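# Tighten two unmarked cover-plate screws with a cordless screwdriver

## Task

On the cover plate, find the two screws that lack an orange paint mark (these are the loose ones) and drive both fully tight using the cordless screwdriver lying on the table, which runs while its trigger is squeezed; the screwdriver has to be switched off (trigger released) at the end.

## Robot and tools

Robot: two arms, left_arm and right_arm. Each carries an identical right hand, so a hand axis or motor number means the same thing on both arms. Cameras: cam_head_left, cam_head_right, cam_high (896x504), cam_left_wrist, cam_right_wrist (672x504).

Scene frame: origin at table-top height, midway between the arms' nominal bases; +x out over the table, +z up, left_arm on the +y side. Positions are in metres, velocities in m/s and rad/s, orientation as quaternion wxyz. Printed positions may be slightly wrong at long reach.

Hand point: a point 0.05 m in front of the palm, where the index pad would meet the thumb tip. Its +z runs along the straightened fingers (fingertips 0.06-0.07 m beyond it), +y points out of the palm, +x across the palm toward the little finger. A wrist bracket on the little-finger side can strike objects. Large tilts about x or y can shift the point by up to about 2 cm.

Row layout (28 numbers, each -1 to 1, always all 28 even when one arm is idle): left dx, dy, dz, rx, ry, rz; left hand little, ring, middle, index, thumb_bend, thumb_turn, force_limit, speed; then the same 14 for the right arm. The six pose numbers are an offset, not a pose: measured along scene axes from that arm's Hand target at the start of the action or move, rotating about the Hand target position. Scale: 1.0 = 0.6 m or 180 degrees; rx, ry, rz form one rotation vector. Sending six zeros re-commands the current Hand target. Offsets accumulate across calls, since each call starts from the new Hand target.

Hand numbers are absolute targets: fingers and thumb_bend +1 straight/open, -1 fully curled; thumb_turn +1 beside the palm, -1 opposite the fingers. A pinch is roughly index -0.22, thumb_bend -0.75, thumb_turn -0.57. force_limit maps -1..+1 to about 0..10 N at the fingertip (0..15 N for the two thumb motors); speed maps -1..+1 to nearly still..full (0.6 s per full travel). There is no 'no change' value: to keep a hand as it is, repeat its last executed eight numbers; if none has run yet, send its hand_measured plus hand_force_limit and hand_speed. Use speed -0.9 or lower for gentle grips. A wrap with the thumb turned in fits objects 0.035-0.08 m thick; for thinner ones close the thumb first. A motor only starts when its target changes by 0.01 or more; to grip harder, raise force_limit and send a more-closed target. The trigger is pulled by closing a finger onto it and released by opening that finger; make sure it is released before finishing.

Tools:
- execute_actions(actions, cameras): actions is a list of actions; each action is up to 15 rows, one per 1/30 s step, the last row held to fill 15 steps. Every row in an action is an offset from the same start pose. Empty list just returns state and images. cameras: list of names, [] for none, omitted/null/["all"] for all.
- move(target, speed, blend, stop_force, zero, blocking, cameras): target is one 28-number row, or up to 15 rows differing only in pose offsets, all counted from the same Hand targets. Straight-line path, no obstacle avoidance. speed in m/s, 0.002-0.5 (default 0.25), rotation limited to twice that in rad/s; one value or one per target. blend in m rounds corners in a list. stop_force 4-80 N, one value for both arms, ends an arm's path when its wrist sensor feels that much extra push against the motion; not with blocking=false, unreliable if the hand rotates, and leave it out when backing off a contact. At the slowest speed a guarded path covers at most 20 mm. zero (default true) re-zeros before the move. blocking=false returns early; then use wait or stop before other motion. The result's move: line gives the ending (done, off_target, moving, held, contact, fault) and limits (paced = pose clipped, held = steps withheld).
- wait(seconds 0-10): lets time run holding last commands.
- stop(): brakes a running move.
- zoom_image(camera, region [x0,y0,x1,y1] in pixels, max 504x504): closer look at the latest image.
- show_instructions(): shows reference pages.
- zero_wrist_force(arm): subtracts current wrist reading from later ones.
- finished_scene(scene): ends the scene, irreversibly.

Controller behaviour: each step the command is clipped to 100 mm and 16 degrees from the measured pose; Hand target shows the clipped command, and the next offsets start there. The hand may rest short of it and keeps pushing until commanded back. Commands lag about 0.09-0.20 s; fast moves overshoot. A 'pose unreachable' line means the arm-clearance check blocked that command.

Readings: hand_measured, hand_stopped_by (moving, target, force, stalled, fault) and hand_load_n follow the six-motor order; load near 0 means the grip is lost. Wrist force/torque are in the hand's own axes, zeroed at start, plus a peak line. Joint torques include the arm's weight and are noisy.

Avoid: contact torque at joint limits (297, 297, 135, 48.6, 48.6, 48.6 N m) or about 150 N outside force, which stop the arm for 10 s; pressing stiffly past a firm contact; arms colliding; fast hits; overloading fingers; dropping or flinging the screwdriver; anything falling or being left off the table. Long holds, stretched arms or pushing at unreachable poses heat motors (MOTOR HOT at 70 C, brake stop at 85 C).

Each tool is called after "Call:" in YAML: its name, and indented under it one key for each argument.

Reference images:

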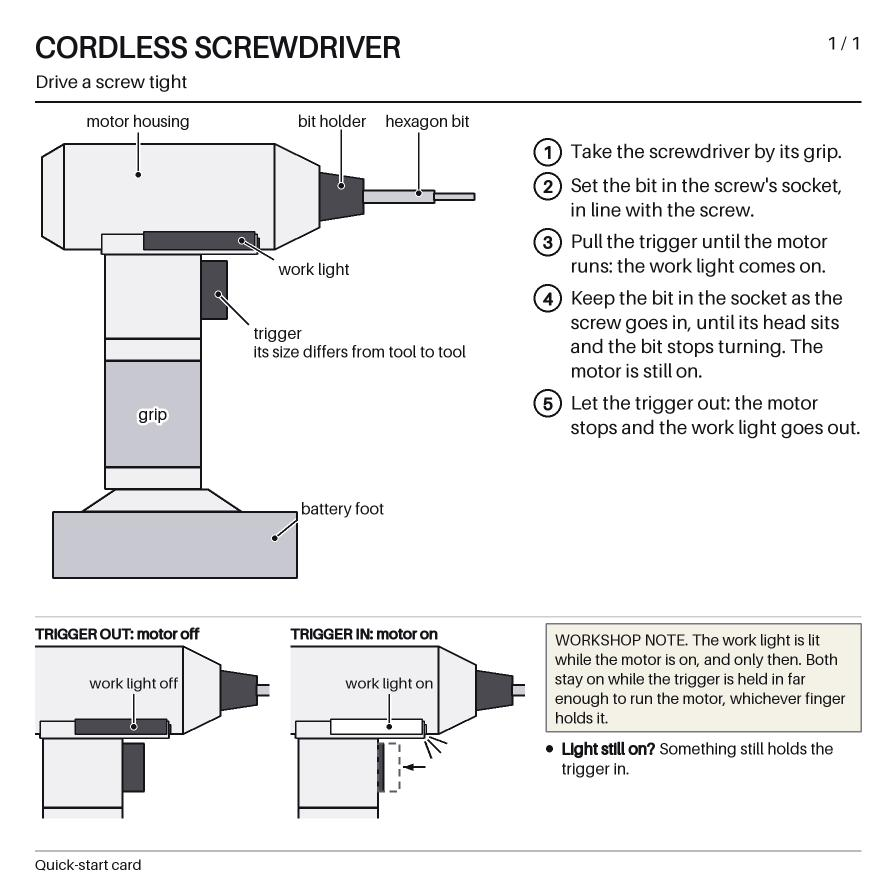

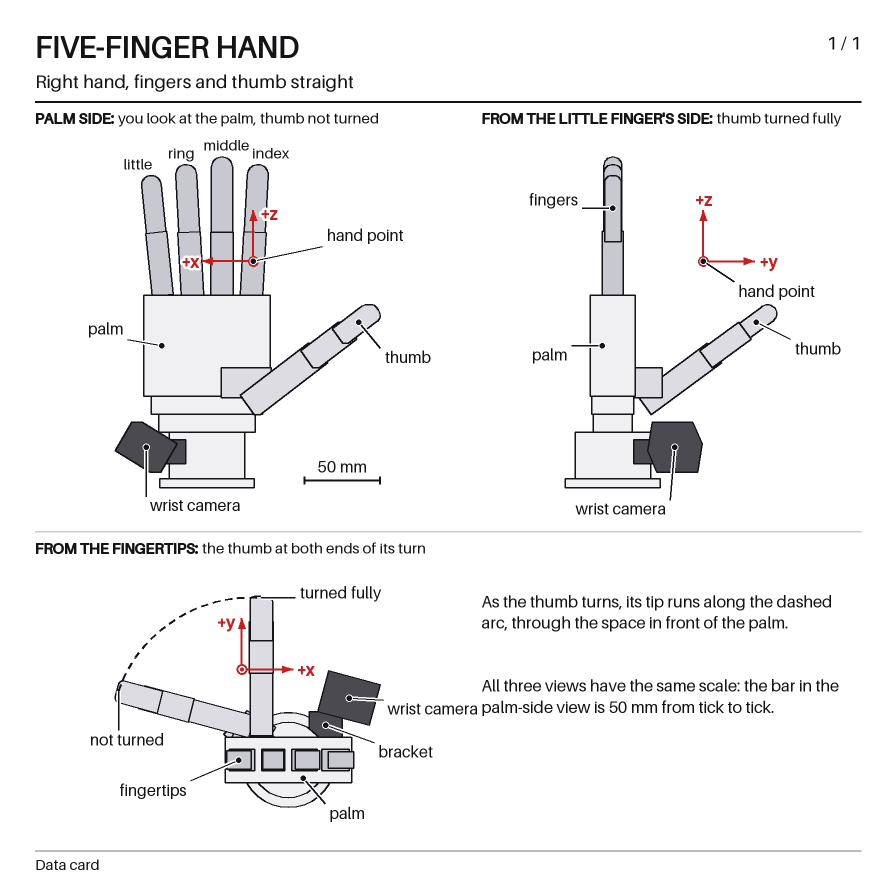

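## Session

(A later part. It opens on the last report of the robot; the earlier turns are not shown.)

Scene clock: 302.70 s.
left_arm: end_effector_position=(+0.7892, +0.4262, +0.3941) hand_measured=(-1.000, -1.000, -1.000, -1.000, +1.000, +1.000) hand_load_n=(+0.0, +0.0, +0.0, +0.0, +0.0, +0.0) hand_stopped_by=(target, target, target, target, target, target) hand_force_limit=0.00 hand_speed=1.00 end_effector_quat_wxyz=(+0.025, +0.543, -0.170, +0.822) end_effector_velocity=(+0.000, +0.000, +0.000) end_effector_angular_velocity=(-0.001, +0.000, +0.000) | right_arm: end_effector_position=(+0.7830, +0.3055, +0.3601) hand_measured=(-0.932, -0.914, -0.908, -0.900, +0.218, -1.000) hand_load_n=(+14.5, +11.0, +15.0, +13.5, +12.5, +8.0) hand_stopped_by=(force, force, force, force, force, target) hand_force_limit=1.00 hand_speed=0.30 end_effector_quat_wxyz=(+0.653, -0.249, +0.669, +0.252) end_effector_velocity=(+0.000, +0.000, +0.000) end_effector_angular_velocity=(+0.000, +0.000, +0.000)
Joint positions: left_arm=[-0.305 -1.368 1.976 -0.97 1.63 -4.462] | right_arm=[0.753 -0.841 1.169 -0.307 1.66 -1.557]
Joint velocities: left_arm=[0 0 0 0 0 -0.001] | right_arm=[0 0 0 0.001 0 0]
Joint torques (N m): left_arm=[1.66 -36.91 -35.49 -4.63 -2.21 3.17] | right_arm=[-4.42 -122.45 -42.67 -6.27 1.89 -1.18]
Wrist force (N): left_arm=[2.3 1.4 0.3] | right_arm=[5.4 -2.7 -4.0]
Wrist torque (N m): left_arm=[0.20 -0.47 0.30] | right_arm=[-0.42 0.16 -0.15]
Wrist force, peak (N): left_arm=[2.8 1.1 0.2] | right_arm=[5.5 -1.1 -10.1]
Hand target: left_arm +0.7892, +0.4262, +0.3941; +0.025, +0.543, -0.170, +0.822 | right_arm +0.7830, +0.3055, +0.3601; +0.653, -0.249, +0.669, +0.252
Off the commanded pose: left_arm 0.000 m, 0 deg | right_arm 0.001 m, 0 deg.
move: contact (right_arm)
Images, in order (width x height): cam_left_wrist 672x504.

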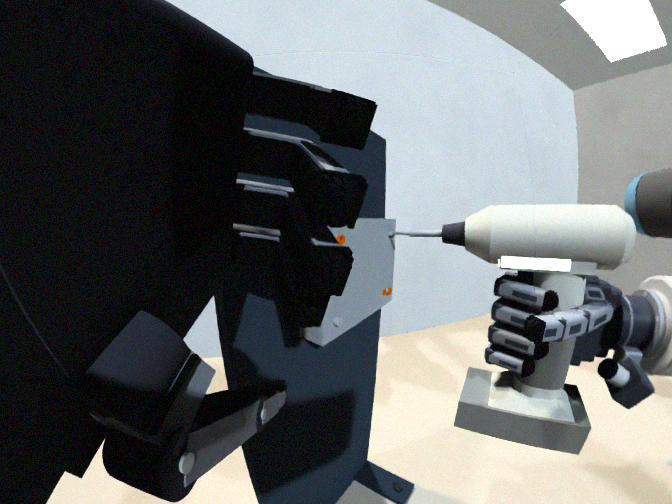

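Call:
move:
  target:
    - [0,0,0,0,0,0,-1,-1,-1,-1,1,1,0,1,0.0011,0.0008,0,0,0,0,-0.98,-0.98,-0.98,-1,-0.98,-1,1.0,0.3]
    - [0,0,0,0,0,0,-1,-1,-1,-1,1,1,0,1,0.0011,0.0008,-0.001,0,0,0,-0.98,-0.98,-0.98,-1,-0.98,-1,1.0,0.3]
    - [0,0,0,0,0,0,-1,-1,-1,-1,1,1,0,1,0.00205,-0.00055,-0.001,0,0,0,-0.98,-0.98,-0.98,-1,-0.98,-1,1.0,0.3]
    - [0,0,0,0,0,0,-1,-1,-1,-1,1,1,0,1,0.00015,0.00215,-0.001,0,0,0,-0.98,-0.98,-0.98,-1,-0.98,-1,1.0,0.3]
  speed: 0.003
  cameras: []

Call:
move:
  target: [0,0,0,0,0,0,-1,-1,-1,-1,1,1,0,1,0.0068,0.0048,0,0,0,0,-0.98,-0.98,-0.98,-1,-0.98,-1,1.0,0.3]
  speed: 0.004
  stop_force: 8
  cameras: ["cam_left_wrist"]

Call:
zoom_image:
  camera: "cam_left_wrist"
  region: [378, 218, 408, 248]

Scene clock: 304.63 s.
left_arm: end_effector_position=(+0.7892, +0.4262, +0.3941) hand_measured=(-1.000, -1.000, -1.000, -1.000, +1.000, +1.000) hand_load_n=(+0.0, +0.0, +0.0, +0.0, +0.0, +0.0) hand_stopped_by=(target, target, target, target, target, target) hand_force_limit=0.00 hand_speed=1.00 end_effector_quat_wxyz=(+0.025, +0.543, -0.170, +0.822) end_effector_velocity=(+0.000, +0.000, +0.000) end_effector_angular_velocity=(+0.001, -0.001, +0.001) | right_arm: end_effector_position=(+0.7831, +0.3068, +0.3595) hand_measured=(-0.932, -0.914, -0.908, -0.900, +0.218, -1.000) hand_load_n=(+16.5, +12.0, +14.0, +11.5, +14.0, +4.5) hand_stopped_by=(force, force, force, force, force, target) hand_force_limit=1.00 hand_speed=0.30 end_effector_quat_wxyz=(+0.653, -0.249, +0.669, +0.252) end_effector_velocity=(+0.000, +0.000, +0.000) end_effector_angular_velocity=(+0.000, +0.000, +0.000)
Joint positions: left_arm=[-0.305 -1.368 1.976 -0.97 1.63 -4.462] | right_arm=[0.754 -0.839 1.166 -0.306 1.661 -1.557]
Joint velocities: left_arm=[0 0 0 -0.001 0 0.001] | right_arm=[0 0 0 0 0 0]
Joint torques (N m): left_arm=[2.03 -37.51 -34.18 -4.33 -1.33 3.5] | right_arm=[2.72 -98.54 -51.93 -1.48 3.26 0.09]
Wrist force (N): left_arm=[2.2 1.6 0.0] | right_arm=[3.3 0.4 -19.1]
Wrist torque (N m): left_arm=[0.25 -0.46 0.30] | right_arm=[-0.06 -0.61 -0.36]
Wrist force, peak (N): left_arm=[2.6 1.5 0.2] | right_arm=[5.0 -0.3 -22.4]
Hand target: left_arm +0.7892, +0.4262, +0.3941; +0.025, +0.543, -0.170, +0.822 | right_arm +0.7831, +0.3068, +0.3595; +0.653, -0.249, +0.669, +0.252
Off the commanded pose: left_arm 0.000 m, 0 deg | right_arm 0.000 m, 0 deg.
move: done
No camera images: "cameras" was empty.

Scene clock: 305.87 s.
left_arm: end_effector_position=(+0.7892, +0.4262, +0.3941) hand_measured=(-1.000, -1.000, -1.000, -1.000, +1.000, +1.000) hand_load_n=(+0.0, +0.0, +0.5, +0.0, +0.0, +0.0) hand_stopped_by=(target, target, target, target, target, target) hand_force_limit=0.00 hand_speed=1.00 end_effector_quat_wxyz=(+0.025, +0.543, -0.170, +0.822) end_effector_velocity=(+0.000, +0.000, +0.000) end_effector_angular_velocity=(-0.001, +0.000, +0.000) | right_arm: end_effector_position=(+0.7835, +0.3073, +0.3595) hand_measured=(-0.930, -0.914, -0.908, -0.900, +0.218, -1.000) hand_load_n=(+19.0, +12.5, +13.0, +10.0, +16.0, +2.0) hand_stopped_by=(force, force, force, force, force, target) hand_force_limit=1.00 hand_speed=0.30 end_effector_quat_wxyz=(+0.653, -0.249, +0.669, +0.252) end_effector_velocity=(+0.000, +0.000, +0.000) end_effector_angular_velocity=(+0.000, +0.000, +0.000)
Joint positions: left_arm=[-0.305 -1.368 1.976 -0.97 1.63 -4.462] | right_arm=[0.754 -0.838 1.164 -0.306 1.661 -1.557]
Joint velocities: left_arm=[0.001 0 0 0 0 0] | right_arm=[0 0 0 0.001 0 0]
Joint torques (N m): left_arm=[-0.28 -40.24 -34.33 -4.29 -1.27 3.24] | right_arm=[-0.16 -116.33 -44.1 -6.23 2.48 -0.11]
Wrist force (N): left_arm=[2.0 1.5 0.3] | right_arm=[3.2 -0.9 -21.1]
Wrist torque (N m): left_arm=[0.21 -0.44 0.28] | right_arm=[0.23 -0.69 -0.29]
Wrist force, peak (N): left_arm=[2.4 1.7 0.5] | right_arm=[3.2 -0.9 -28.8]
Hand target: left_arm +0.7892, +0.4262, +0.3941; +0.025, +0.543, -0.170, +0.822 | right_arm +0.7835, +0.3073, +0.3595; +0.653, -0.249, +0.669, +0.252
Off the commanded pose: left_arm 0.000 m, 0 deg | right_arm 0.004 m, 0 deg.
move: contact (right_arm)
Images, in order (width x height): cam_left_wrist 672x504.

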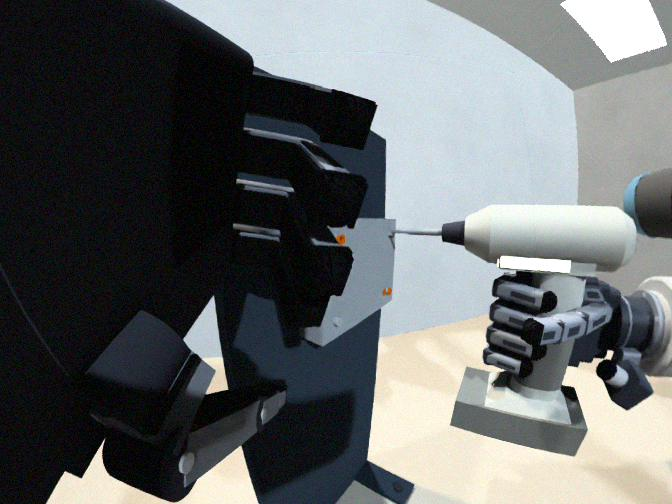

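Scaled by 16.800 from the camera's 672x504 image, which has a finer 960x720 frame.

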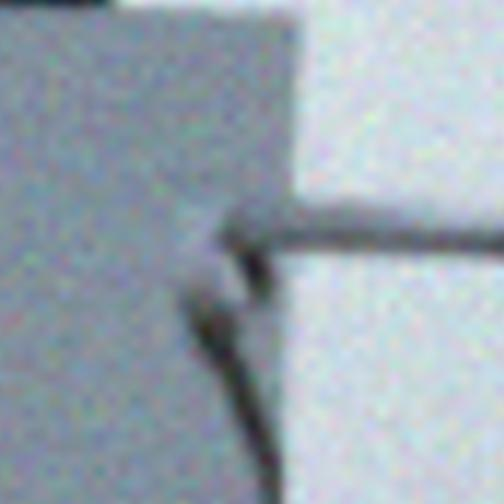

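Call:
move:
  target: [0,0,0,0,0,0,-1,-1,-1,-1,1,1,0,1,-0.0015,-0.0047,0,0,0,0,-0.98,-0.98,-0.98,-1,-0.98,-1,1.0,0.3]
  speed: 0.006
  cameras: ["cam_left_wrist"]

Call:
zoom_image:
  camera: "cam_left_wrist"
  region: [378, 218, 408, 248]

Scene clock: 306.77 s.
left_arm: end_effector_position=(+0.7892, +0.4262, +0.3941) hand_measured=(-1.000, -1.000, -1.000, -1.000, +1.000, +1.000) hand_load_n=(+0.0, +0.0, +0.0, +0.0, +0.0, +0.0) hand_stopped_by=(target, target, target, target, target, target) hand_force_limit=0.00 hand_speed=1.00 end_effector_quat_wxyz=(+0.025, +0.543, -0.170, +0.822) end_effector_velocity=(+0.000, +0.000, +0.000) end_effector_angular_velocity=(+0.000, +0.000, -0.001) | right_arm: end_effector_position=(+0.7826, +0.3044, +0.3595) hand_measured=(-0.930, -0.914, -0.908, -0.900, +0.218, -1.000) hand_load_n=(+15.5, +11.5, +14.5, +12.5, +14.5, +5.5) hand_stopped_by=(force, force, force, force, force, target) hand_force_limit=1.00 hand_speed=0.30 end_effector_quat_wxyz=(+0.653, -0.249, +0.669, +0.252) end_effector_velocity=(+0.000, +0.000, +0.000) end_effector_angular_velocity=(-0.001, +0.000, +0.000)
Joint positions: left_arm=[-0.305 -1.368 1.976 -0.97 1.63 -4.462] | right_arm=[0.752 -0.843 1.173 -0.309 1.659 -1.557]
Joint velocities: left_arm=[0 0.001 0 -0.001 0.001 -0.001] | right_arm=[0 0 0 0.001 0 0]
Joint torques (N m): left_arm=[2 -40.02 -34.33 -4.3 -1.73 3.05] | right_arm=[-12.41 -110.82 -50.54 -5.57 -0.98 -1.82]
Wrist force (N): left_arm=[2.0 1.6 0.4] | right_arm=[5.7 -3.0 -2.8]
Wrist torque (N m): left_arm=[0.23 -0.44 0.29] | right_arm=[-0.44 0.15 -0.11]
Wrist force, peak (N): left_arm=[2.4 1.7 0.4] | right_arm=[3.4 -1.2 -21.3]
Hand target: left_arm +0.7892, +0.4262, +0.3941; +0.025, +0.543, -0.170, +0.822 | right_arm +0.7826, +0.3045, +0.3595; +0.653, -0.249, +0.669, +0.252
Off the commanded pose: left_arm 0.000 m, 0 deg | right_arm 0.000 m, 0 deg.
move: done
Images, in order (width x height): cam_left_wrist 672x504.

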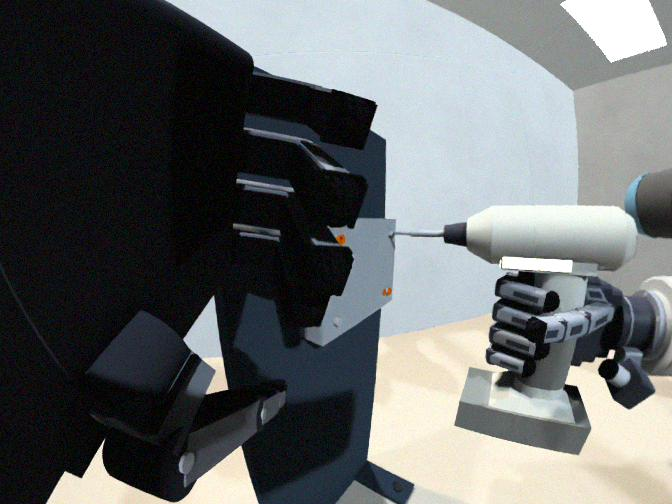

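Scaled by 16.800 from the camera's 672x504 image, which has a finer 960x720 frame.

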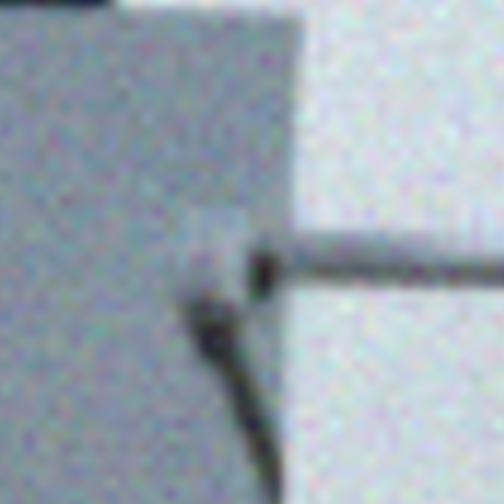

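Call:
move:
  target: [0,0,0,0,0,0,-1,-1,-1,-1,1,1,0,1,0,0,-0.0015,0,0,0,-0.98,-0.98,-0.98,-1,-0.98,-1,1.0,0.3]
  speed: 0.006
  cameras: []

Call:
move:
  target: [0,0,0,0,0,0,-1,-1,-1,-1,1,1,0,1,0.0068,0.0048,0,0,0,0,-0.98,-0.98,-0.98,-1,-0.98,-1,1.0,0.3]
  speed: 0.003
  stop_force: 5
  cameras: ["cam_left_wrist"]

Call:
zoom_image:
  camera: "cam_left_wrist"
  region: [378, 218, 408, 248]

Scene clock: 307.63 s.
left_arm: end_effector_position=(+0.7892, +0.4262, +0.3941) hand_measured=(-1.000, -1.000, -1.000, -1.000, +1.000, +1.000) hand_load_n=(+0.0, +0.0, +0.0, +0.0, +0.0, +0.0) hand_stopped_by=(target, target, target, target, target, target) hand_force_limit=0.00 hand_speed=1.00 end_effector_quat_wxyz=(+0.025, +0.543, -0.170, +0.822) end_effector_velocity=(+0.000, +0.000, -0.001) end_effector_angular_velocity=(-0.001, +0.002, +0.000) | right_arm: end_effector_position=(+0.7826, +0.3045, +0.3586) hand_measured=(-0.930, -0.914, -0.908, -0.900, +0.218, -1.000) hand_load_n=(+15.0, +11.5, +14.5, +12.5, +14.5, +6.0) hand_stopped_by=(force, force, force, force, force, target) hand_force_limit=1.00 hand_speed=0.30 end_effector_quat_wxyz=(+0.653, -0.249, +0.669, +0.252) end_effector_velocity=(+0.000, +0.000, -0.003) end_effector_angular_velocity=(-0.002, +0.002, +0.000)
Joint positions: left_arm=[-0.305 -1.368 1.976 -0.97 1.63 -4.462] | right_arm=[0.752 -0.842 1.173 -0.311 1.659 -1.557]
Joint velocities: left_arm=[0 0.001 0 0.001 0 -0.002] | right_arm=[0 0.002 0 0 0 0]
Joint torques (N m): left_arm=[1.38 -39.37 -34.47 -4.21 -1.52 3.04] | right_arm=[-3.71 -104.95 -41.83 -6.27 0.8 -2.07]
Wrist force (N): left_arm=[2.0 1.4 0.4] | right_arm=[5.3 -3.0 -2.4]
Wrist torque (N m): left_arm=[0.19 -0.44 0.28] | right_arm=[-0.47 0.20 -0.14]
Wrist force, peak (N): left_arm=[2.6 1.3 0.5] | right_arm=[6.1 -2.8 -2.8]
Hand target: left_arm +0.7892, +0.4262, +0.3941; +0.025, +0.543, -0.170, +0.822 | right_arm +0.7826, +0.3045, +0.3586; +0.653, -0.249, +0.669, +0.252
Off the commanded pose: left_arm 0.000 m, 0 deg | right_arm 0.000 m, 0 deg.
move: done
No camera images: "cameras" was empty.

Scene clock: 309.17 s.
left_arm: end_effector_position=(+0.7892, +0.4262, +0.3941) hand_measured=(-1.000, -1.000, -1.000, -1.000, +1.000, +1.000) hand_load_n=(+0.0, +0.0, +0.0, +0.0, +0.0, +0.0) hand_stopped_by=(target, target, target, target, target, target) hand_force_limit=0.00 hand_speed=1.00 end_effector_quat_wxyz=(+0.025, +0.543, -0.170, +0.822) end_effector_velocity=(+0.000, -0.001, +0.000) end_effector_angular_velocity=(-0.001, +0.001, -0.002) | right_arm: end_effector_position=(+0.7838, +0.3053, +0.3586) hand_measured=(-0.930, -0.914, -0.908, -0.900, +0.218, -1.000) hand_load_n=(+15.5, +11.5, +14.0, +12.5, +14.0, +5.5) hand_stopped_by=(force, force, force, force, force, target) hand_force_limit=1.00 hand_speed=0.30 end_effector_quat_wxyz=(+0.653, -0.249, +0.669, +0.252) end_effector_velocity=(+0.000, +0.000, +0.000) end_effector_angular_velocity=(+0.000, +0.000, +0.000)
Joint positions: left_arm=[-0.305 -1.368 1.976 -0.97 1.63 -4.462] | right_arm=[0.752 -0.84 1.169 -0.309 1.659 -1.557]
Joint velocities: left_arm=[-0.001 0 0 0 0 -0.002] | right_arm=[0 0 0 0 0 0]
Joint torques (N m): left_arm=[4.02 -38.23 -33.34 -4.49 -1.38 2.82] | right_arm=[-6.05 -123.19 -43.97 -6.7 2.64 -0.91]
Wrist force (N): left_arm=[2.0 0.9 0.8] | right_arm=[6.6 -1.8 -8.0]
Wrist torque (N m): left_arm=[0.10 -0.45 0.27] | right_arm=[-0.30 0.04 -0.13]
Wrist force, peak (N): left_arm=[2.4 1.7 0.0] | right_arm=[7.3 -0.5 -13.1]
Hand target: left_arm +0.7892, +0.4262, +0.3941; +0.025, +0.543, -0.170, +0.822 | right_arm +0.7837, +0.3053, +0.3586; +0.653, -0.249, +0.669, +0.252
Off the commanded pose: left_arm 0.000 m, 0 deg | right_arm 0.004 m, 0 deg.
move: contact (right_arm)
Images, in order (width x height): cam_left_wrist 672x504.

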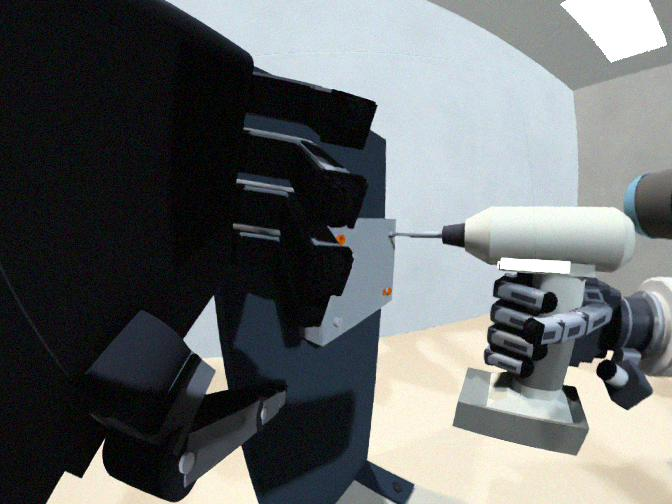

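Scaled by 16.800 from the camera's 672x504 image, which has a finer 960x720 frame.

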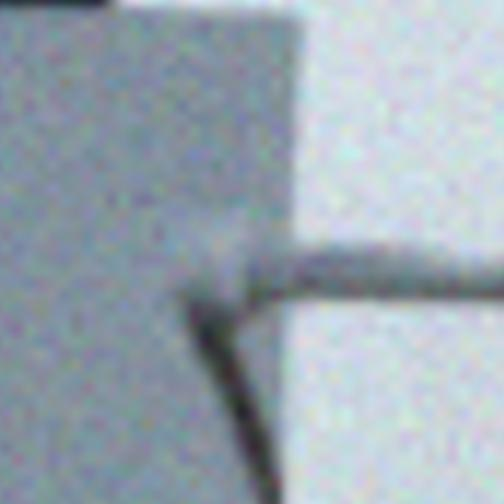

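Call:
move:
  target:
    - [0,0,0,0,0,0,-1,-1,-1,-1,1,1,0,1,0.0010,0.0007,0,0,0,0,-0.98,-0.98,-0.98,-1,-0.98,-1,1.0,0.3]
    - [0,0,0,0,0,0,-1,-1,-1,-1,1,1,0,1,-0.0006,0.0030,0,0,0,0,-0.98,-0.98,-0.98,-1,-0.98,-1,1.0,0.3]
  speed: 0.003
  cameras: ["cam_left_wrist"]

Call:
zoom_image:
  camera: "cam_left_wrist"
  region: [378, 218, 408, 248]

Scene clock: 310.37 s.
left_arm: end_effector_position=(+0.7892, +0.4262, +0.3941) hand_measured=(-1.000, -1.000, -1.000, -1.000, +1.000, +1.000) hand_load_n=(+0.0, +0.0, +0.0, +0.0, +0.0, +0.0) hand_stopped_by=(target, target, target, target, target, target) hand_force_limit=0.00 hand_speed=1.00 end_effector_quat_wxyz=(+0.025, +0.543, -0.170, +0.822) end_effector_velocity=(+0.000, -0.001, +0.000) end_effector_angular_velocity=(-0.001, +0.000, -0.001) | right_arm: end_effector_position=(+0.7834, +0.3072, +0.3586) hand_measured=(-0.930, -0.914, -0.908, -0.900, +0.218, -1.000) hand_load_n=(+17.5, +12.0, +13.0, +10.5, +16.0, +2.5) hand_stopped_by=(force, force, force, force, force, target) hand_force_limit=1.00 hand_speed=0.30 end_effector_quat_wxyz=(+0.653, -0.249, +0.669, +0.252) end_effector_velocity=(+0.000, +0.000, +0.001) end_effector_angular_velocity=(+0.002, -0.002, +0.000)
Joint positions: left_arm=[-0.305 -1.368 1.976 -0.97 1.63 -4.462] | right_arm=[0.754 -0.838 1.165 -0.307 1.661 -1.557]
Joint velocities: left_arm=[-0.001 -0.001 0 0 0 -0.001] | right_arm=[0 0 0 -0.002 0 0]
Joint torques (N m): left_arm=[1.68 -39.44 -34.26 -3.75 -1.71 2.57] | right_arm=[0.96 -98.17 -53.66 -1.98 3.67 0.87]
Wrist force (N): left_arm=[2.1 1.1 0.4] | right_arm=[3.5 1.7 -24.0]
Wrist torque (N m): left_arm=[0.14 -0.45 0.27] | right_arm=[0.08 -0.83 -0.40]
Wrist force, peak (N): left_arm=[2.6 1.6 0.4] | right_arm=[5.5 0.3 -27.6]
Hand target: left_arm +0.7892, +0.4262, +0.3941; +0.025, +0.543, -0.170, +0.822 | right_arm +0.7834, +0.3071, +0.3586; +0.653, -0.249, +0.669, +0.252
Off the commanded pose: left_arm 0.000 m, 0 deg | right_arm 0.000 m, 0 deg.
move: done
Images, in order (width x height): cam_left_wrist 672x504.

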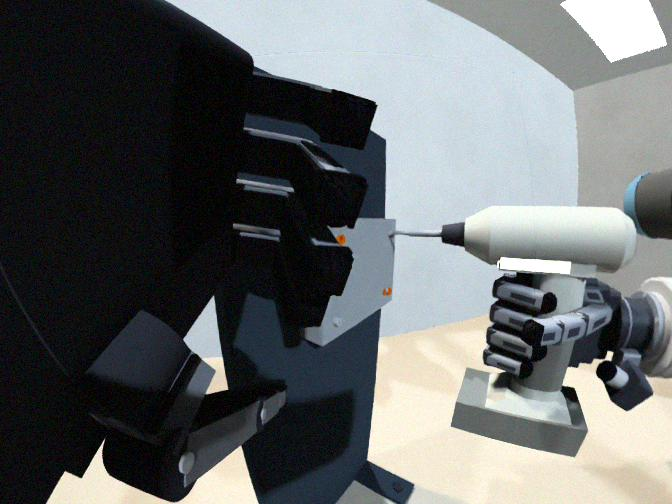

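Scaled by 16.800 from the camera's 672x504 image, which has a finer 960x720 frame.

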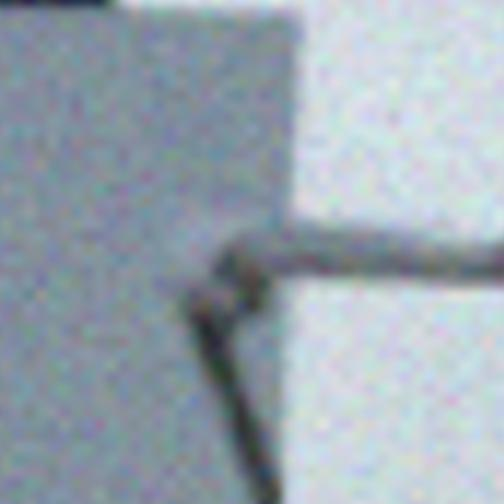

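Call:
move:
  target:
    - [0,0,0,0,0,0,-1,-1,-1,-1,1,1,0,1,-0.0008,-0.0006,-0.0004,0,0,0,-0.98,-0.98,-0.98,-1,-0.98,-1,1.0,0.3]
    - [0,0,0,0,0,0,-1,-1,-1,-1,1,1,0,1,0.0010,-0.0032,-0.0004,0,0,0,-0.98,-0.98,-0.98,-1,-0.98,-1,1.0,0.3]
  speed: 0.003
  cameras: ["cam_left_wrist"]

Call:
zoom_image:
  camera: "cam_left_wrist"
  region: [378, 218, 408, 248]

Scene clock: 311.60 s.
left_arm: end_effector_position=(+0.7892, +0.4262, +0.3941) hand_measured=(-1.000, -1.000, -1.000, -1.000, +1.000, +1.000) hand_load_n=(+0.0, +0.0, -0.5, +0.0, +0.0, +0.0) hand_stopped_by=(target, target, target, target, target, target) hand_force_limit=0.00 hand_speed=1.00 end_effector_quat_wxyz=(+0.025, +0.543, -0.170, +0.822) end_effector_velocity=(+0.000, +0.001, +0.000) end_effector_angular_velocity=(+0.001, +0.000, +0.001) | right_arm: end_effector_position=(+0.7840, +0.3052, +0.3584) hand_measured=(-0.930, -0.914, -0.908, -0.900, +0.218, -1.000) hand_load_n=(+15.5, +11.5, +14.0, +12.0, +14.5, +5.5) hand_stopped_by=(force, force, force, force, force, target) hand_force_limit=1.00 hand_speed=0.30 end_effector_quat_wxyz=(+0.653, -0.249, +0.669, +0.252) end_effector_velocity=(+0.000, +0.000, +0.001) end_effector_angular_velocity=(+0.000, +0.000, +0.000)
Joint positions: left_arm=[-0.305 -1.368 1.976 -0.97 1.63 -4.462] | right_arm=[0.752 -0.84 1.169 -0.309 1.659 -1.557]
Joint velocities: left_arm=[0 -0.001 0 0.001 0 0.001] | right_arm=[0 0 0 0 0 0]
Joint torques (N m): left_arm=[3.48 -39.98 -32.41 -3.69 -1.89 3.16] | right_arm=[-10.88 -121.84 -45.05 -6.79 -1.01 -1.23]
Wrist force (N): left_arm=[2.5 1.7 0.4] | right_arm=[6.3 -3.0 -6.9]
Wrist torque (N m): left_arm=[0.24 -0.52 0.31] | right_arm=[-0.18 0.02 -0.06]
Wrist force, peak (N): left_arm=[2.5 1.7 0.4] | right_arm=[3.9 1.5 -24.8]
Hand target: left_arm +0.7892, +0.4262, +0.3941; +0.025, +0.543, -0.170, +0.822 | right_arm +0.7840, +0.3052, +0.3584; +0.653, -0.249, +0.669, +0.252
Off the commanded pose: left_arm 0.000 m, 0 deg | right_arm 0.000 m, 0 deg.
move: done
Images, in order (width x height): cam_left_wrist 672x504.

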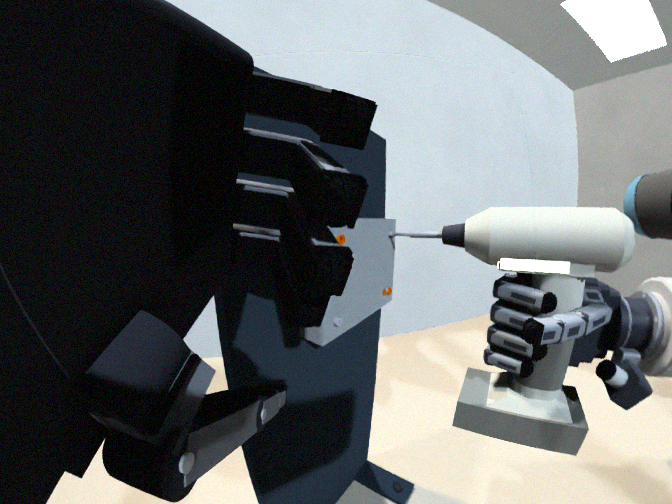

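Scaled by 16.800 from the camera's 672x504 image, which has a finer 960x720 frame.

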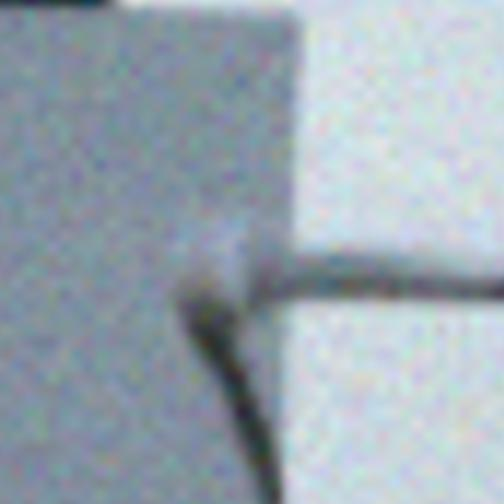

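Call:
move:
  target:
    - [0,0,0,0,0,0,-1,-1,-1,-1,1,1,0,1,0.0005,0.0003,0,0,0,0,-0.98,-0.98,-0.98,-1,-0.98,-1,1.0,0.3]
    - [0,0,0,0,0,0,-1,-1,-1,-1,1,1,0,1,0.0021,-0.0016,0,0,0,0,-0.98,-0.98,-0.98,-1,-0.98,-1,1.0,0.3]
  speed: 0.003
  cameras: ["cam_left_wrist"]

Call:
zoom_image:
  camera: "cam_left_wrist"
  region: [378, 218, 408, 248]

Scene clock: 312.70 s.
left_arm: end_effector_position=(+0.7892, +0.4262, +0.3941) hand_measured=(-1.000, -1.000, -1.000, -1.000, +1.000, +1.000) hand_load_n=(+0.0, +0.0, +0.0, +0.0, +0.0, +0.0) hand_stopped_by=(target, target, target, target, target, target) hand_force_limit=0.00 hand_speed=1.00 end_effector_quat_wxyz=(+0.025, +0.543, -0.170, +0.822) end_effector_velocity=(+0.000, -0.001, +0.000) end_effector_angular_velocity=(+0.000, -0.001, -0.001) | right_arm: end_effector_position=(+0.7852, +0.3043, +0.3584) hand_measured=(-0.930, -0.914, -0.908, -0.900, +0.218, -1.000) hand_load_n=(+15.0, +11.0, +13.5, +11.5, +15.0, +5.0) hand_stopped_by=(force, force, force, force, force, target) hand_force_limit=1.00 hand_speed=0.30 end_effector_quat_wxyz=(+0.653, -0.249, +0.669, +0.252) end_effector_velocity=(+0.000, +0.000, +0.000) end_effector_angular_velocity=(+0.001, +0.000, +0.000)
Joint positions: left_arm=[-0.305 -1.368 1.976 -0.97 1.63 -4.462] | right_arm=[0.75 -0.84 1.17 -0.309 1.657 -1.557]
Joint velocities: left_arm=[-0.001 0 0 -0.001 0 0] | right_arm=[0 0 0 -0.001 0 0]
Joint torques (N m): left_arm=[2.84 -37.46 -32.01 -4.53 -1.33 3.08] | right_arm=[-19.18 -116.68 -41.22 -5.59 1.96 -1.55]
Wrist force (N): left_arm=[2.4 1.2 0.2] | right_arm=[2.7 3.2 -8.7]
Wrist torque (N m): left_arm=[0.18 -0.50 0.29] | right_arm=[-0.65 -0.28 -0.47]
Wrist force, peak (N): left_arm=[2.7 1.4 0.1] | right_arm=[5.3 -4.8 -11.9]
Hand target: left_arm +0.7892, +0.4262, +0.3941; +0.025, +0.543, -0.170, +0.822 | right_arm +0.7852, +0.3043, +0.3584; +0.653, -0.249, +0.669, +0.252
Off the commanded pose: left_arm 0.000 m, 0 deg | right_arm 0.000 m, 0 deg.
move: done
Images, in order (width x height): cam_left_wrist 672x504.

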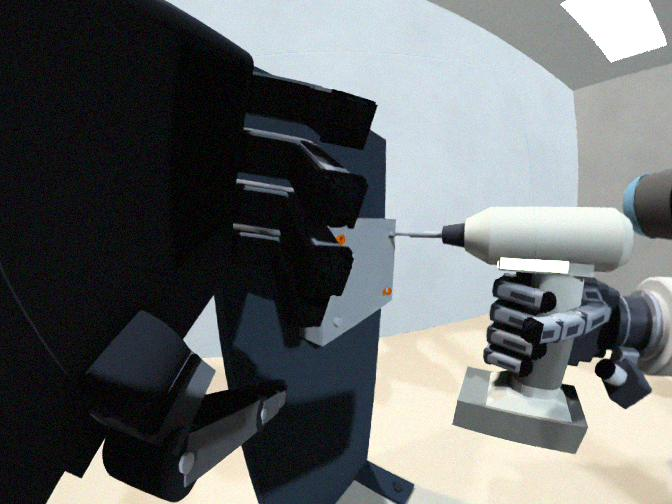

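Scaled by 16.800 from the camera's 672x504 image, which has a finer 960x720 frame.

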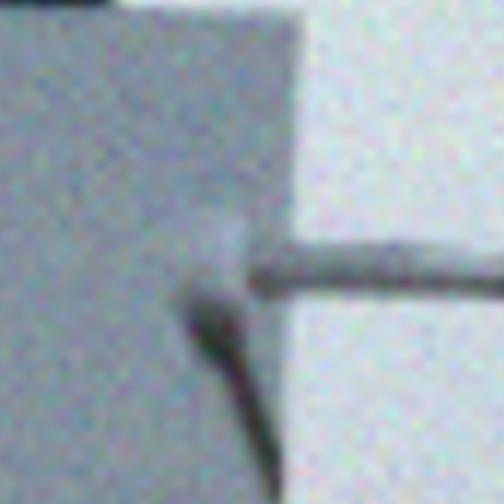

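Call:
move:
  target: [0,0,0,0,0,0,-1,-1,-1,-1,1,1,0,1,-0.0008,0.0011,0,0,0,0,-0.98,-0.98,-0.98,-1,-0.98,-1,1.0,0.3]
  speed: 0.003
  cameras: []

Call:
move:
  target: [0,0,0,0,0,0,-1,-1,-1,-1,1,1,0,1,0.0068,0.0048,0,0,0,0,-0.98,-0.98,-0.98,-1,-0.98,-1,1.0,0.3]
  speed: 0.003
  stop_force: 7
  cameras: ["cam_left_wrist"]

Call:
zoom_image:
  camera: "cam_left_wrist"
  region: [378, 218, 408, 248]

Scene clock: 313.60 s.
left_arm: end_effector_position=(+0.7892, +0.4262, +0.3941) hand_measured=(-1.000, -1.000, -1.000, -1.000, +1.000, +1.000) hand_load_n=(+0.0, +0.0, +0.0, +0.0, +0.0, +0.0) hand_stopped_by=(target, target, target, target, target, target) hand_force_limit=0.00 hand_speed=1.00 end_effector_quat_wxyz=(+0.025, +0.543, -0.170, +0.822) end_effector_velocity=(+0.000, +0.001, -0.001) end_effector_angular_velocity=(+0.001, +0.000, +0.001) | right_arm: end_effector_position=(+0.7848, +0.3049, +0.3584) hand_measured=(-0.930, -0.914, -0.908, -0.900, +0.218, -1.000) hand_load_n=(+15.5, +11.5, +14.5, +11.5, +14.5, +5.0) hand_stopped_by=(force, force, force, force, force, target) hand_force_limit=1.00 hand_speed=0.30 end_effector_quat_wxyz=(+0.653, -0.249, +0.669, +0.252) end_effector_velocity=(+0.000, +0.000, +0.002) end_effector_angular_velocity=(+0.001, -0.001, +0.000)
Joint positions: left_arm=[-0.305 -1.368 1.976 -0.97 1.63 -4.462] | right_arm=[0.751 -0.84 1.169 -0.309 1.658 -1.557]
Joint velocities: left_arm=[0.001 0 0 0 0.001 0.001] | right_arm=[0 -0.002 0 0 0 0]
Joint torques (N m): left_arm=[3.88 -36.86 -32.56 -4 -1.77 3.31] | right_arm=[8.28 -101.45 -50.52 -2.08 1.69 -0.09]
Wrist force (N): left_arm=[2.4 1.3 0.3] | right_arm=[3.2 -2.2 -8.8]
Wrist torque (N m): left_arm=[0.19 -0.49 0.30] | right_arm=[-0.23 -0.24 -0.25]
Wrist force, peak (N): left_arm=[2.6 1.3 0.5] | right_arm=[4.5 -1.5 -13.4]
Hand target: left_arm +0.7892, +0.4262, +0.3941; +0.025, +0.543, -0.170, +0.822 | right_arm +0.7848, +0.3049, +0.3584; +0.653, -0.249, +0.669, +0.252
Off the commanded pose: left_arm 0.000 m, 0 deg | right_arm 0.000 m, 0 deg.
move: done
No camera images: "cameras" was empty.

Scene clock: 314.70 s.
left_arm: end_effector_position=(+0.7892, +0.4262, +0.3941) hand_measured=(-1.000, -1.000, -1.000, -1.000, +1.000, +1.000) hand_load_n=(+0.0, +0.0, +0.0, +0.0, +0.0, +0.0) hand_stopped_by=(target, target, target, target, target, target) hand_force_limit=0.00 hand_speed=1.00 end_effector_quat_wxyz=(+0.025, +0.543, -0.170, +0.822) end_effector_velocity=(+0.000, -0.001, +0.000) end_effector_angular_velocity=(+0.001, +0.001, -0.001) | right_arm: end_effector_position=(+0.7849, +0.3050, +0.3583) hand_measured=(-0.930, -0.914, -0.908, -0.900, +0.218, -1.000) hand_load_n=(+16.0, +11.5, +13.5, +11.0, +15.5, +4.5) hand_stopped_by=(force, force, force, force, force, target) hand_force_limit=1.00 hand_speed=0.30 end_effector_quat_wxyz=(+0.653, -0.249, +0.669, +0.252) end_effector_velocity=(+0.000, +0.000, -0.002) end_effector_angular_velocity=(-0.001, +0.001, +0.000)
Joint positions: left_arm=[-0.305 -1.368 1.976 -0.97 1.63 -4.462] | right_arm=[0.751 -0.839 1.168 -0.309 1.658 -1.557]
Joint velocities: left_arm=[-0.001 0 0 0.001 0 0.001] | right_arm=[0 0.002 0 0 0 0]
Joint torques (N m): left_arm=[3.77 -38.65 -33.33 -4.58 -1.54 3.2] | right_arm=[4.16 -114.66 -49.73 -5.42 2.11 -0.07]
Wrist force (N): left_arm=[2.3 1.3 0.2] | right_arm=[4.9 -1.2 -11.3]
Wrist torque (N m): left_arm=[0.19 -0.47 0.29] | right_arm=[-0.12 -0.28 -0.18]
Wrist force, peak (N): left_arm=[2.4 1.5 0.6] | right_arm=[7.1 -1.3 -24.9]
Hand target: left_arm +0.7892, +0.4262, +0.3941; +0.025, +0.543, -0.170, +0.822 | right_arm +0.7849, +0.3050, +0.3583; +0.653, -0.249, +0.669, +0.252
Off the commanded pose: left_arm 0.000 m, 0 deg | right_arm 0.005 m, 0 deg.
move: contact (right_arm)
Images, in order (width x height): cam_left_wrist 672x504.

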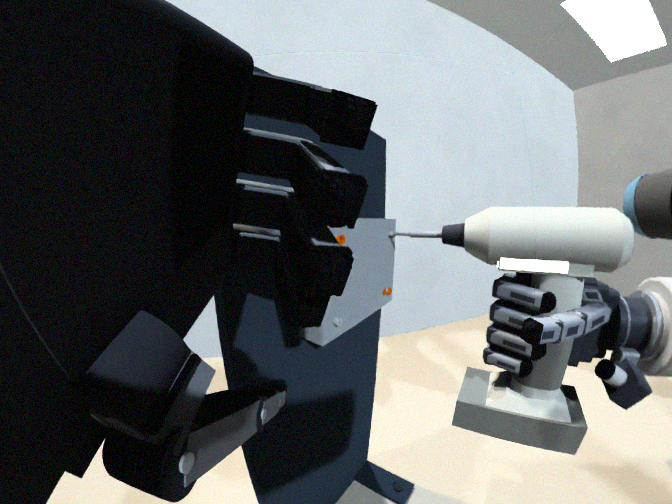

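Scaled by 16.800 from the camera's 672x504 image, which has a finer 960x720 frame.

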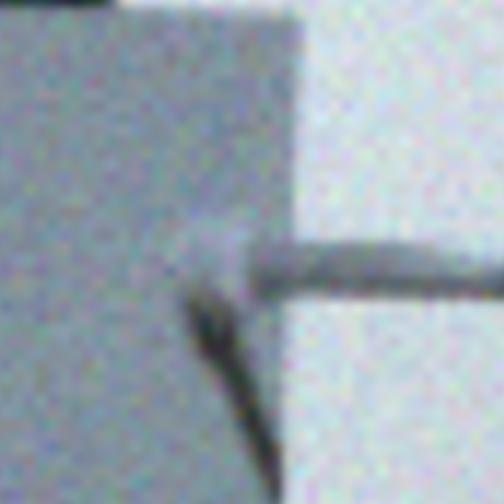

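Call:
move:
  target:
    - [0,0,0,0,0,0,-1,-1,-1,-1,1,1,0,1,0.0007,-0.0016,0,0,0,0,-0.98,-0.98,-0.98,-1,-0.98,-1,1.0,0.3]
    - [0,0,0,0,0,0,-1,-1,-1,-1,1,1,0,1,0.0007,-0.0016,-0.0008,0,0,0,-0.98,-0.98,-0.98,-1,-0.98,-1,1.0,0.3]
    - [0,0,0,0,0,0,-1,-1,-1,-1,1,1,0,1,-0.0023,0.0018,-0.0008,0,0,0,-0.98,-0.98,-0.98,-1,-0.98,-1,1.0,0.3]
    - [0,0,0,0,0,0,-1,-1,-1,-1,1,1,0,1,-0.0023,0.0018,0.0002,0,0,0,-0.98,-0.98,-0.98,-1,-0.98,-1,1.0,0.3]
    - [0,0,0,0,0,0,-1,-1,-1,-1,1,1,0,1,0.0005,-0.0008,0.0002,0,0,0,-0.98,-0.98,-0.98,-1,-0.98,-1,1.0,0.3]
  speed: 0.003
  cameras: ["cam_left_wrist"]

Call:
zoom_image:
  camera: "cam_left_wrist"
  region: [378, 218, 408, 248]

Scene clock: 317.70 s.
left_arm: end_effector_position=(+0.7892, +0.4262, +0.3941) hand_measured=(-1.000, -1.000, -1.000, -1.000, +1.000, +1.000) hand_load_n=(+0.0, +0.0, +0.0, +0.0, +0.0, +0.5) hand_stopped_by=(target, target, target, target, target, target) hand_force_limit=0.00 hand_speed=1.00 end_effector_quat_wxyz=(+0.025, +0.543, -0.170, +0.822) end_effector_velocity=(+0.000, +0.000, -0.001) end_effector_angular_velocity=(+0.002, +0.000, +0.002) | right_arm: end_effector_position=(+0.7852, +0.3045, +0.3585) hand_measured=(-0.930, -0.914, -0.908, -0.900, +0.218, -1.000) hand_load_n=(+15.0, +11.0, +13.0, +11.0, +15.0, +4.5) hand_stopped_by=(force, force, force, force, force, target) hand_force_limit=1.00 hand_speed=0.30 end_effector_quat_wxyz=(+0.653, -0.249, +0.669, +0.252) end_effector_velocity=(+0.000, +0.000, +0.001) end_effector_angular_velocity=(+0.001, -0.001, +0.000)
Joint positions: left_arm=[-0.305 -1.368 1.976 -0.97 1.63 -4.462] | right_arm=[0.75 -0.84 1.169 -0.309 1.657 -1.557]
Joint velocities: left_arm=[0 0.001 0 0 -0.001 0.002] | right_arm=[0 -0.001 0 0 0 0]
Joint torques (N m): left_arm=[2.65 -37.58 -31.26 -3.81 -1.56 3.46] | right_arm=[-17.02 -117.91 -46 -5.55 2.04 -0.72]
Wrist force (N): left_arm=[2.3 1.3 0.2] | right_arm=[4.7 3.2 -13.4]
Wrist torque (N m): left_arm=[0.19 -0.47 0.29] | right_arm=[-0.50 -0.25 -0.40]
Wrist force, peak (N): left_arm=[2.6 1.5 0.1] | right_arm=[8.2 1.6 -24.4]
Hand target: left_arm +0.7892, +0.4262, +0.3941; +0.025, +0.543, -0.170, +0.822 | right_arm +0.7852, +0.3045, +0.3585; +0.653, -0.249, +0.669, +0.252
Off the commanded pose: left_arm 0.000 m, 0 deg | right_arm 0.000 m, 0 deg.
move: done
Images, in order (width x height): cam_left_wrist 672x504.

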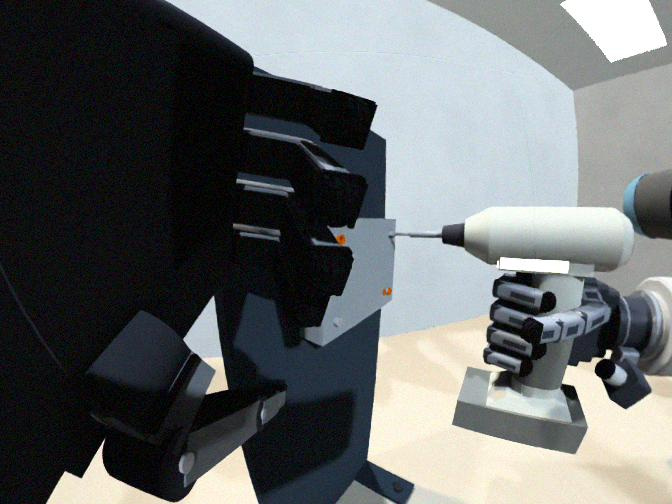

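Scaled by 16.800 from the camera's 672x504 image, which has a finer 960x720 frame.

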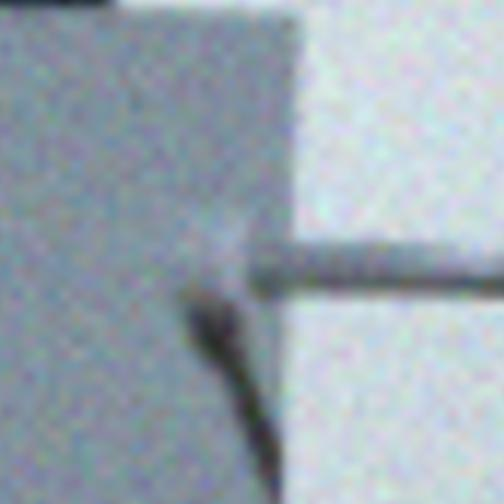

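Call:
move:
  target:
    - [0,0,0,0,0,0,-1,-1,-1,-1,1,1,0,1,-0.0027,-0.0019,-0.0003,0,0,0,-0.98,-0.98,-0.98,-1,-0.98,-1,1.0,0.3]
    - [0,0,0,0,0,0,-1,-1,-1,-1,1,1,0,1,-0.0048,0.0011,-0.0003,0,0,0,-0.98,-0.98,-0.98,-1,-0.98,-1,1.0,0.3]
  speed: 0.006
  cameras: ["cam_left_wrist"]

Call:
zoom_image:
  camera: "cam_left_wrist"
  region: [378, 218, 408, 248]

Call:
move:
  target: [0,0,0,0,0,0,-1,-1,-1,-1,1,1,0,1,0.0068,0.0048,0,0,0,0,-0.98,-0.98,-0.98,-1,-0.98,-1,1.0,0.3]
  speed: 0.003
  stop_force: 4
  cameras: ["cam_left_wrist"]

Call:
zoom_image:
  camera: "cam_left_wrist"
  region: [378, 218, 408, 248]

Scene clock: 319.33 s.
left_arm: end_effector_position=(+0.7892, +0.4262, +0.3941) hand_measured=(-1.000, -1.000, -1.000, -1.000, +1.000, +1.000) hand_load_n=(+0.0, +0.0, +0.0, +0.0, +0.0, +0.0) hand_stopped_by=(target, target, target, target, target, target) hand_force_limit=0.00 hand_speed=1.00 end_effector_quat_wxyz=(+0.025, +0.543, -0.170, +0.822) end_effector_velocity=(+0.000, +0.001, +0.001) end_effector_angular_velocity=(-0.001, -0.001, +0.000) | right_arm: end_effector_position=(+0.7823, +0.3052, +0.3583) hand_measured=(-0.930, -0.914, -0.908, -0.900, +0.218, -1.000) hand_load_n=(+14.5, +11.0, +14.0, +12.5, +15.0, +6.0) hand_stopped_by=(force, force, force, force, force, target) hand_force_limit=1.00 hand_speed=0.30 end_effector_quat_wxyz=(+0.653, -0.249, +0.669, +0.252) end_effector_velocity=(+0.000, +0.000, +0.001) end_effector_angular_velocity=(+0.000, +0.000, +0.000)
Joint positions: left_arm=[-0.305 -1.368 1.976 -0.97 1.63 -4.462] | right_arm=[0.753 -0.841 1.172 -0.31 1.66 -1.557]
Joint velocities: left_arm=[0.001 -0.001 0 0 0.001 -0.001] | right_arm=[0 -0.001 0 0.001 0 0]
Joint torques (N m): left_arm=[5.35 -39.86 -31.98 -4.05 -1.11 3.03] | right_arm=[7.03 -106.63 -50.8 -1.75 1.42 0.72]
Wrist force (N): left_arm=[2.1 1.8 0.4] | right_arm=[5.7 -2.8 -2.3]
Wrist torque (N m): left_arm=[0.26 -0.46 0.30] | right_arm=[-0.44 0.14 -0.11]
Wrist force, peak (N): left_arm=[2.3 1.7 0.5] | right_arm=[5.3 3.4 -14.0]
Hand target: left_arm +0.7892, +0.4262, +0.3941; +0.025, +0.543, -0.170, +0.822 | right_arm +0.7823, +0.3052, +0.3583; +0.653, -0.249, +0.669, +0.252
Off the commanded pose: left_arm 0.000 m, 0 deg | right_arm 0.000 m, 0 deg.
move: done
Images, in order (width x height): cam_left_wrist 672x504.

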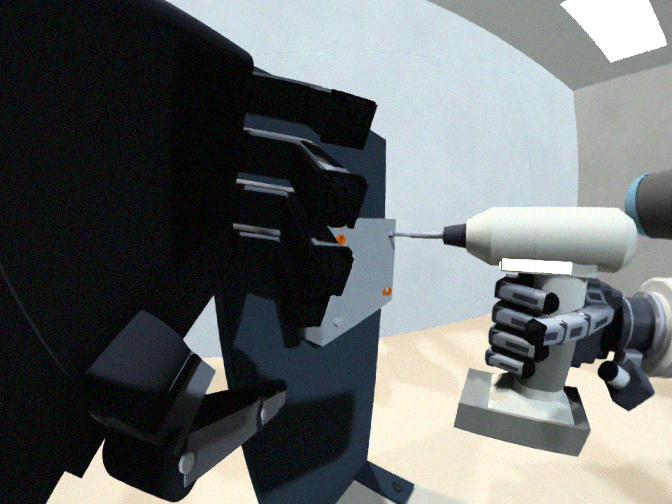

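Scaled by 16.800 from the camera's 672x504 image, which has a finer 960x720 frame.

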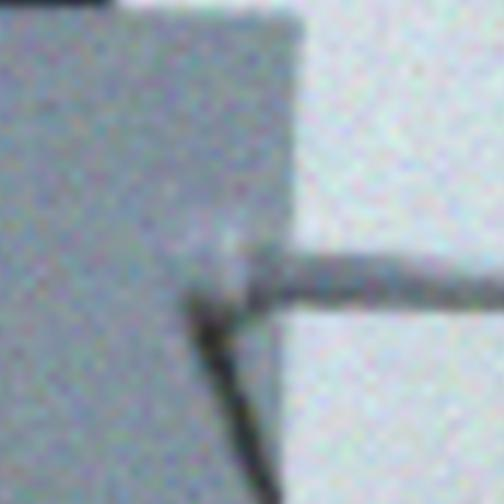

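Scene clock: 320.83 s.
left_arm: end_effector_position=(+0.7892, +0.4262, +0.3941) hand_measured=(-1.000, -1.000, -1.000, -1.000, +1.000, +1.000) hand_load_n=(+0.0, +0.0, +0.0, +0.0, +0.0, +0.0) hand_stopped_by=(target, target, target, target, target, target) hand_force_limit=0.00 hand_speed=1.00 end_effector_quat_wxyz=(+0.025, +0.543, -0.170, +0.822) end_effector_velocity=(+0.000, -0.001, +0.000) end_effector_angular_velocity=(-0.001, +0.000, -0.001) | right_arm: end_effector_position=(+0.7833, +0.3059, +0.3583) hand_measured=(-0.930, -0.914, -0.908, -0.900, +0.218, -1.000) hand_load_n=(+15.0, +11.0, +14.0, +12.0, +14.5, +5.5) hand_stopped_by=(force, force, force, force, force, target) hand_force_limit=1.00 hand_speed=0.30 end_effector_quat_wxyz=(+0.653, -0.249, +0.669, +0.252) end_effector_velocity=(+0.000, +0.000, +0.001) end_effector_angular_velocity=(+0.000, +0.000, +0.000)
Joint positions: left_arm=[-0.305 -1.368 1.976 -0.97 1.63 -4.462] | right_arm=[0.753 -0.839 1.169 -0.309 1.66 -1.557]
Joint velocities: left_arm=[-0.001 0 0 0 0 -0.001] | right_arm=[0 -0.001 0 0 0 0]
Joint torques (N m): left_arm=[5.51 -38.69 -30.1 -3.63 -0.77 3.05] | right_arm=[0.41 -122.51 -43.36 -6.5 2.64 0.96]
Wrist force (N): left_arm=[2.4 1.0 0.1] | right_arm=[6.0 -1.6 -7.0]
Wrist torque (N m): left_arm=[0.15 -0.49 0.28] | right_arm=[-0.35 0.02 -0.15]
Wrist force, peak (N): left_arm=[2.6 1.3 0.5] | right_arm=[6.2 -0.5 -12.1]
Hand target: left_arm +0.7892, +0.4262, +0.3941; +0.025, +0.543, -0.170, +0.822 | right_arm +0.7833, +0.3060, +0.3583; +0.653, -0.249, +0.669, +0.252
Off the commanded pose: left_arm 0.000 m, 0 deg | right_arm 0.004 m, 0 deg.
move: contact (right_arm)
Images, in order (width x height): cam_left_wrist 672x504.

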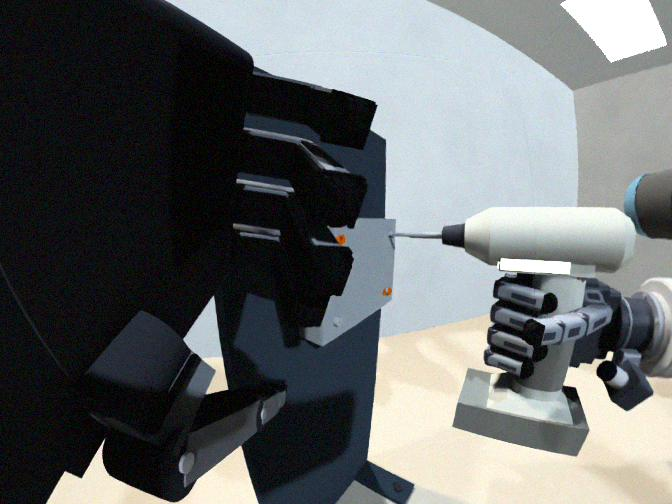

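Scaled by 16.800 from the camera's 672x504 image, which has a finer 960x720 frame.

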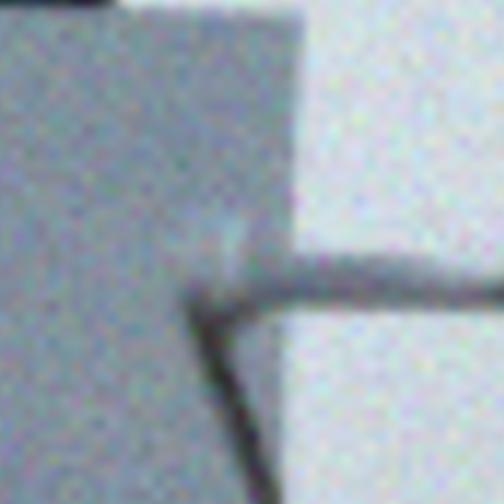

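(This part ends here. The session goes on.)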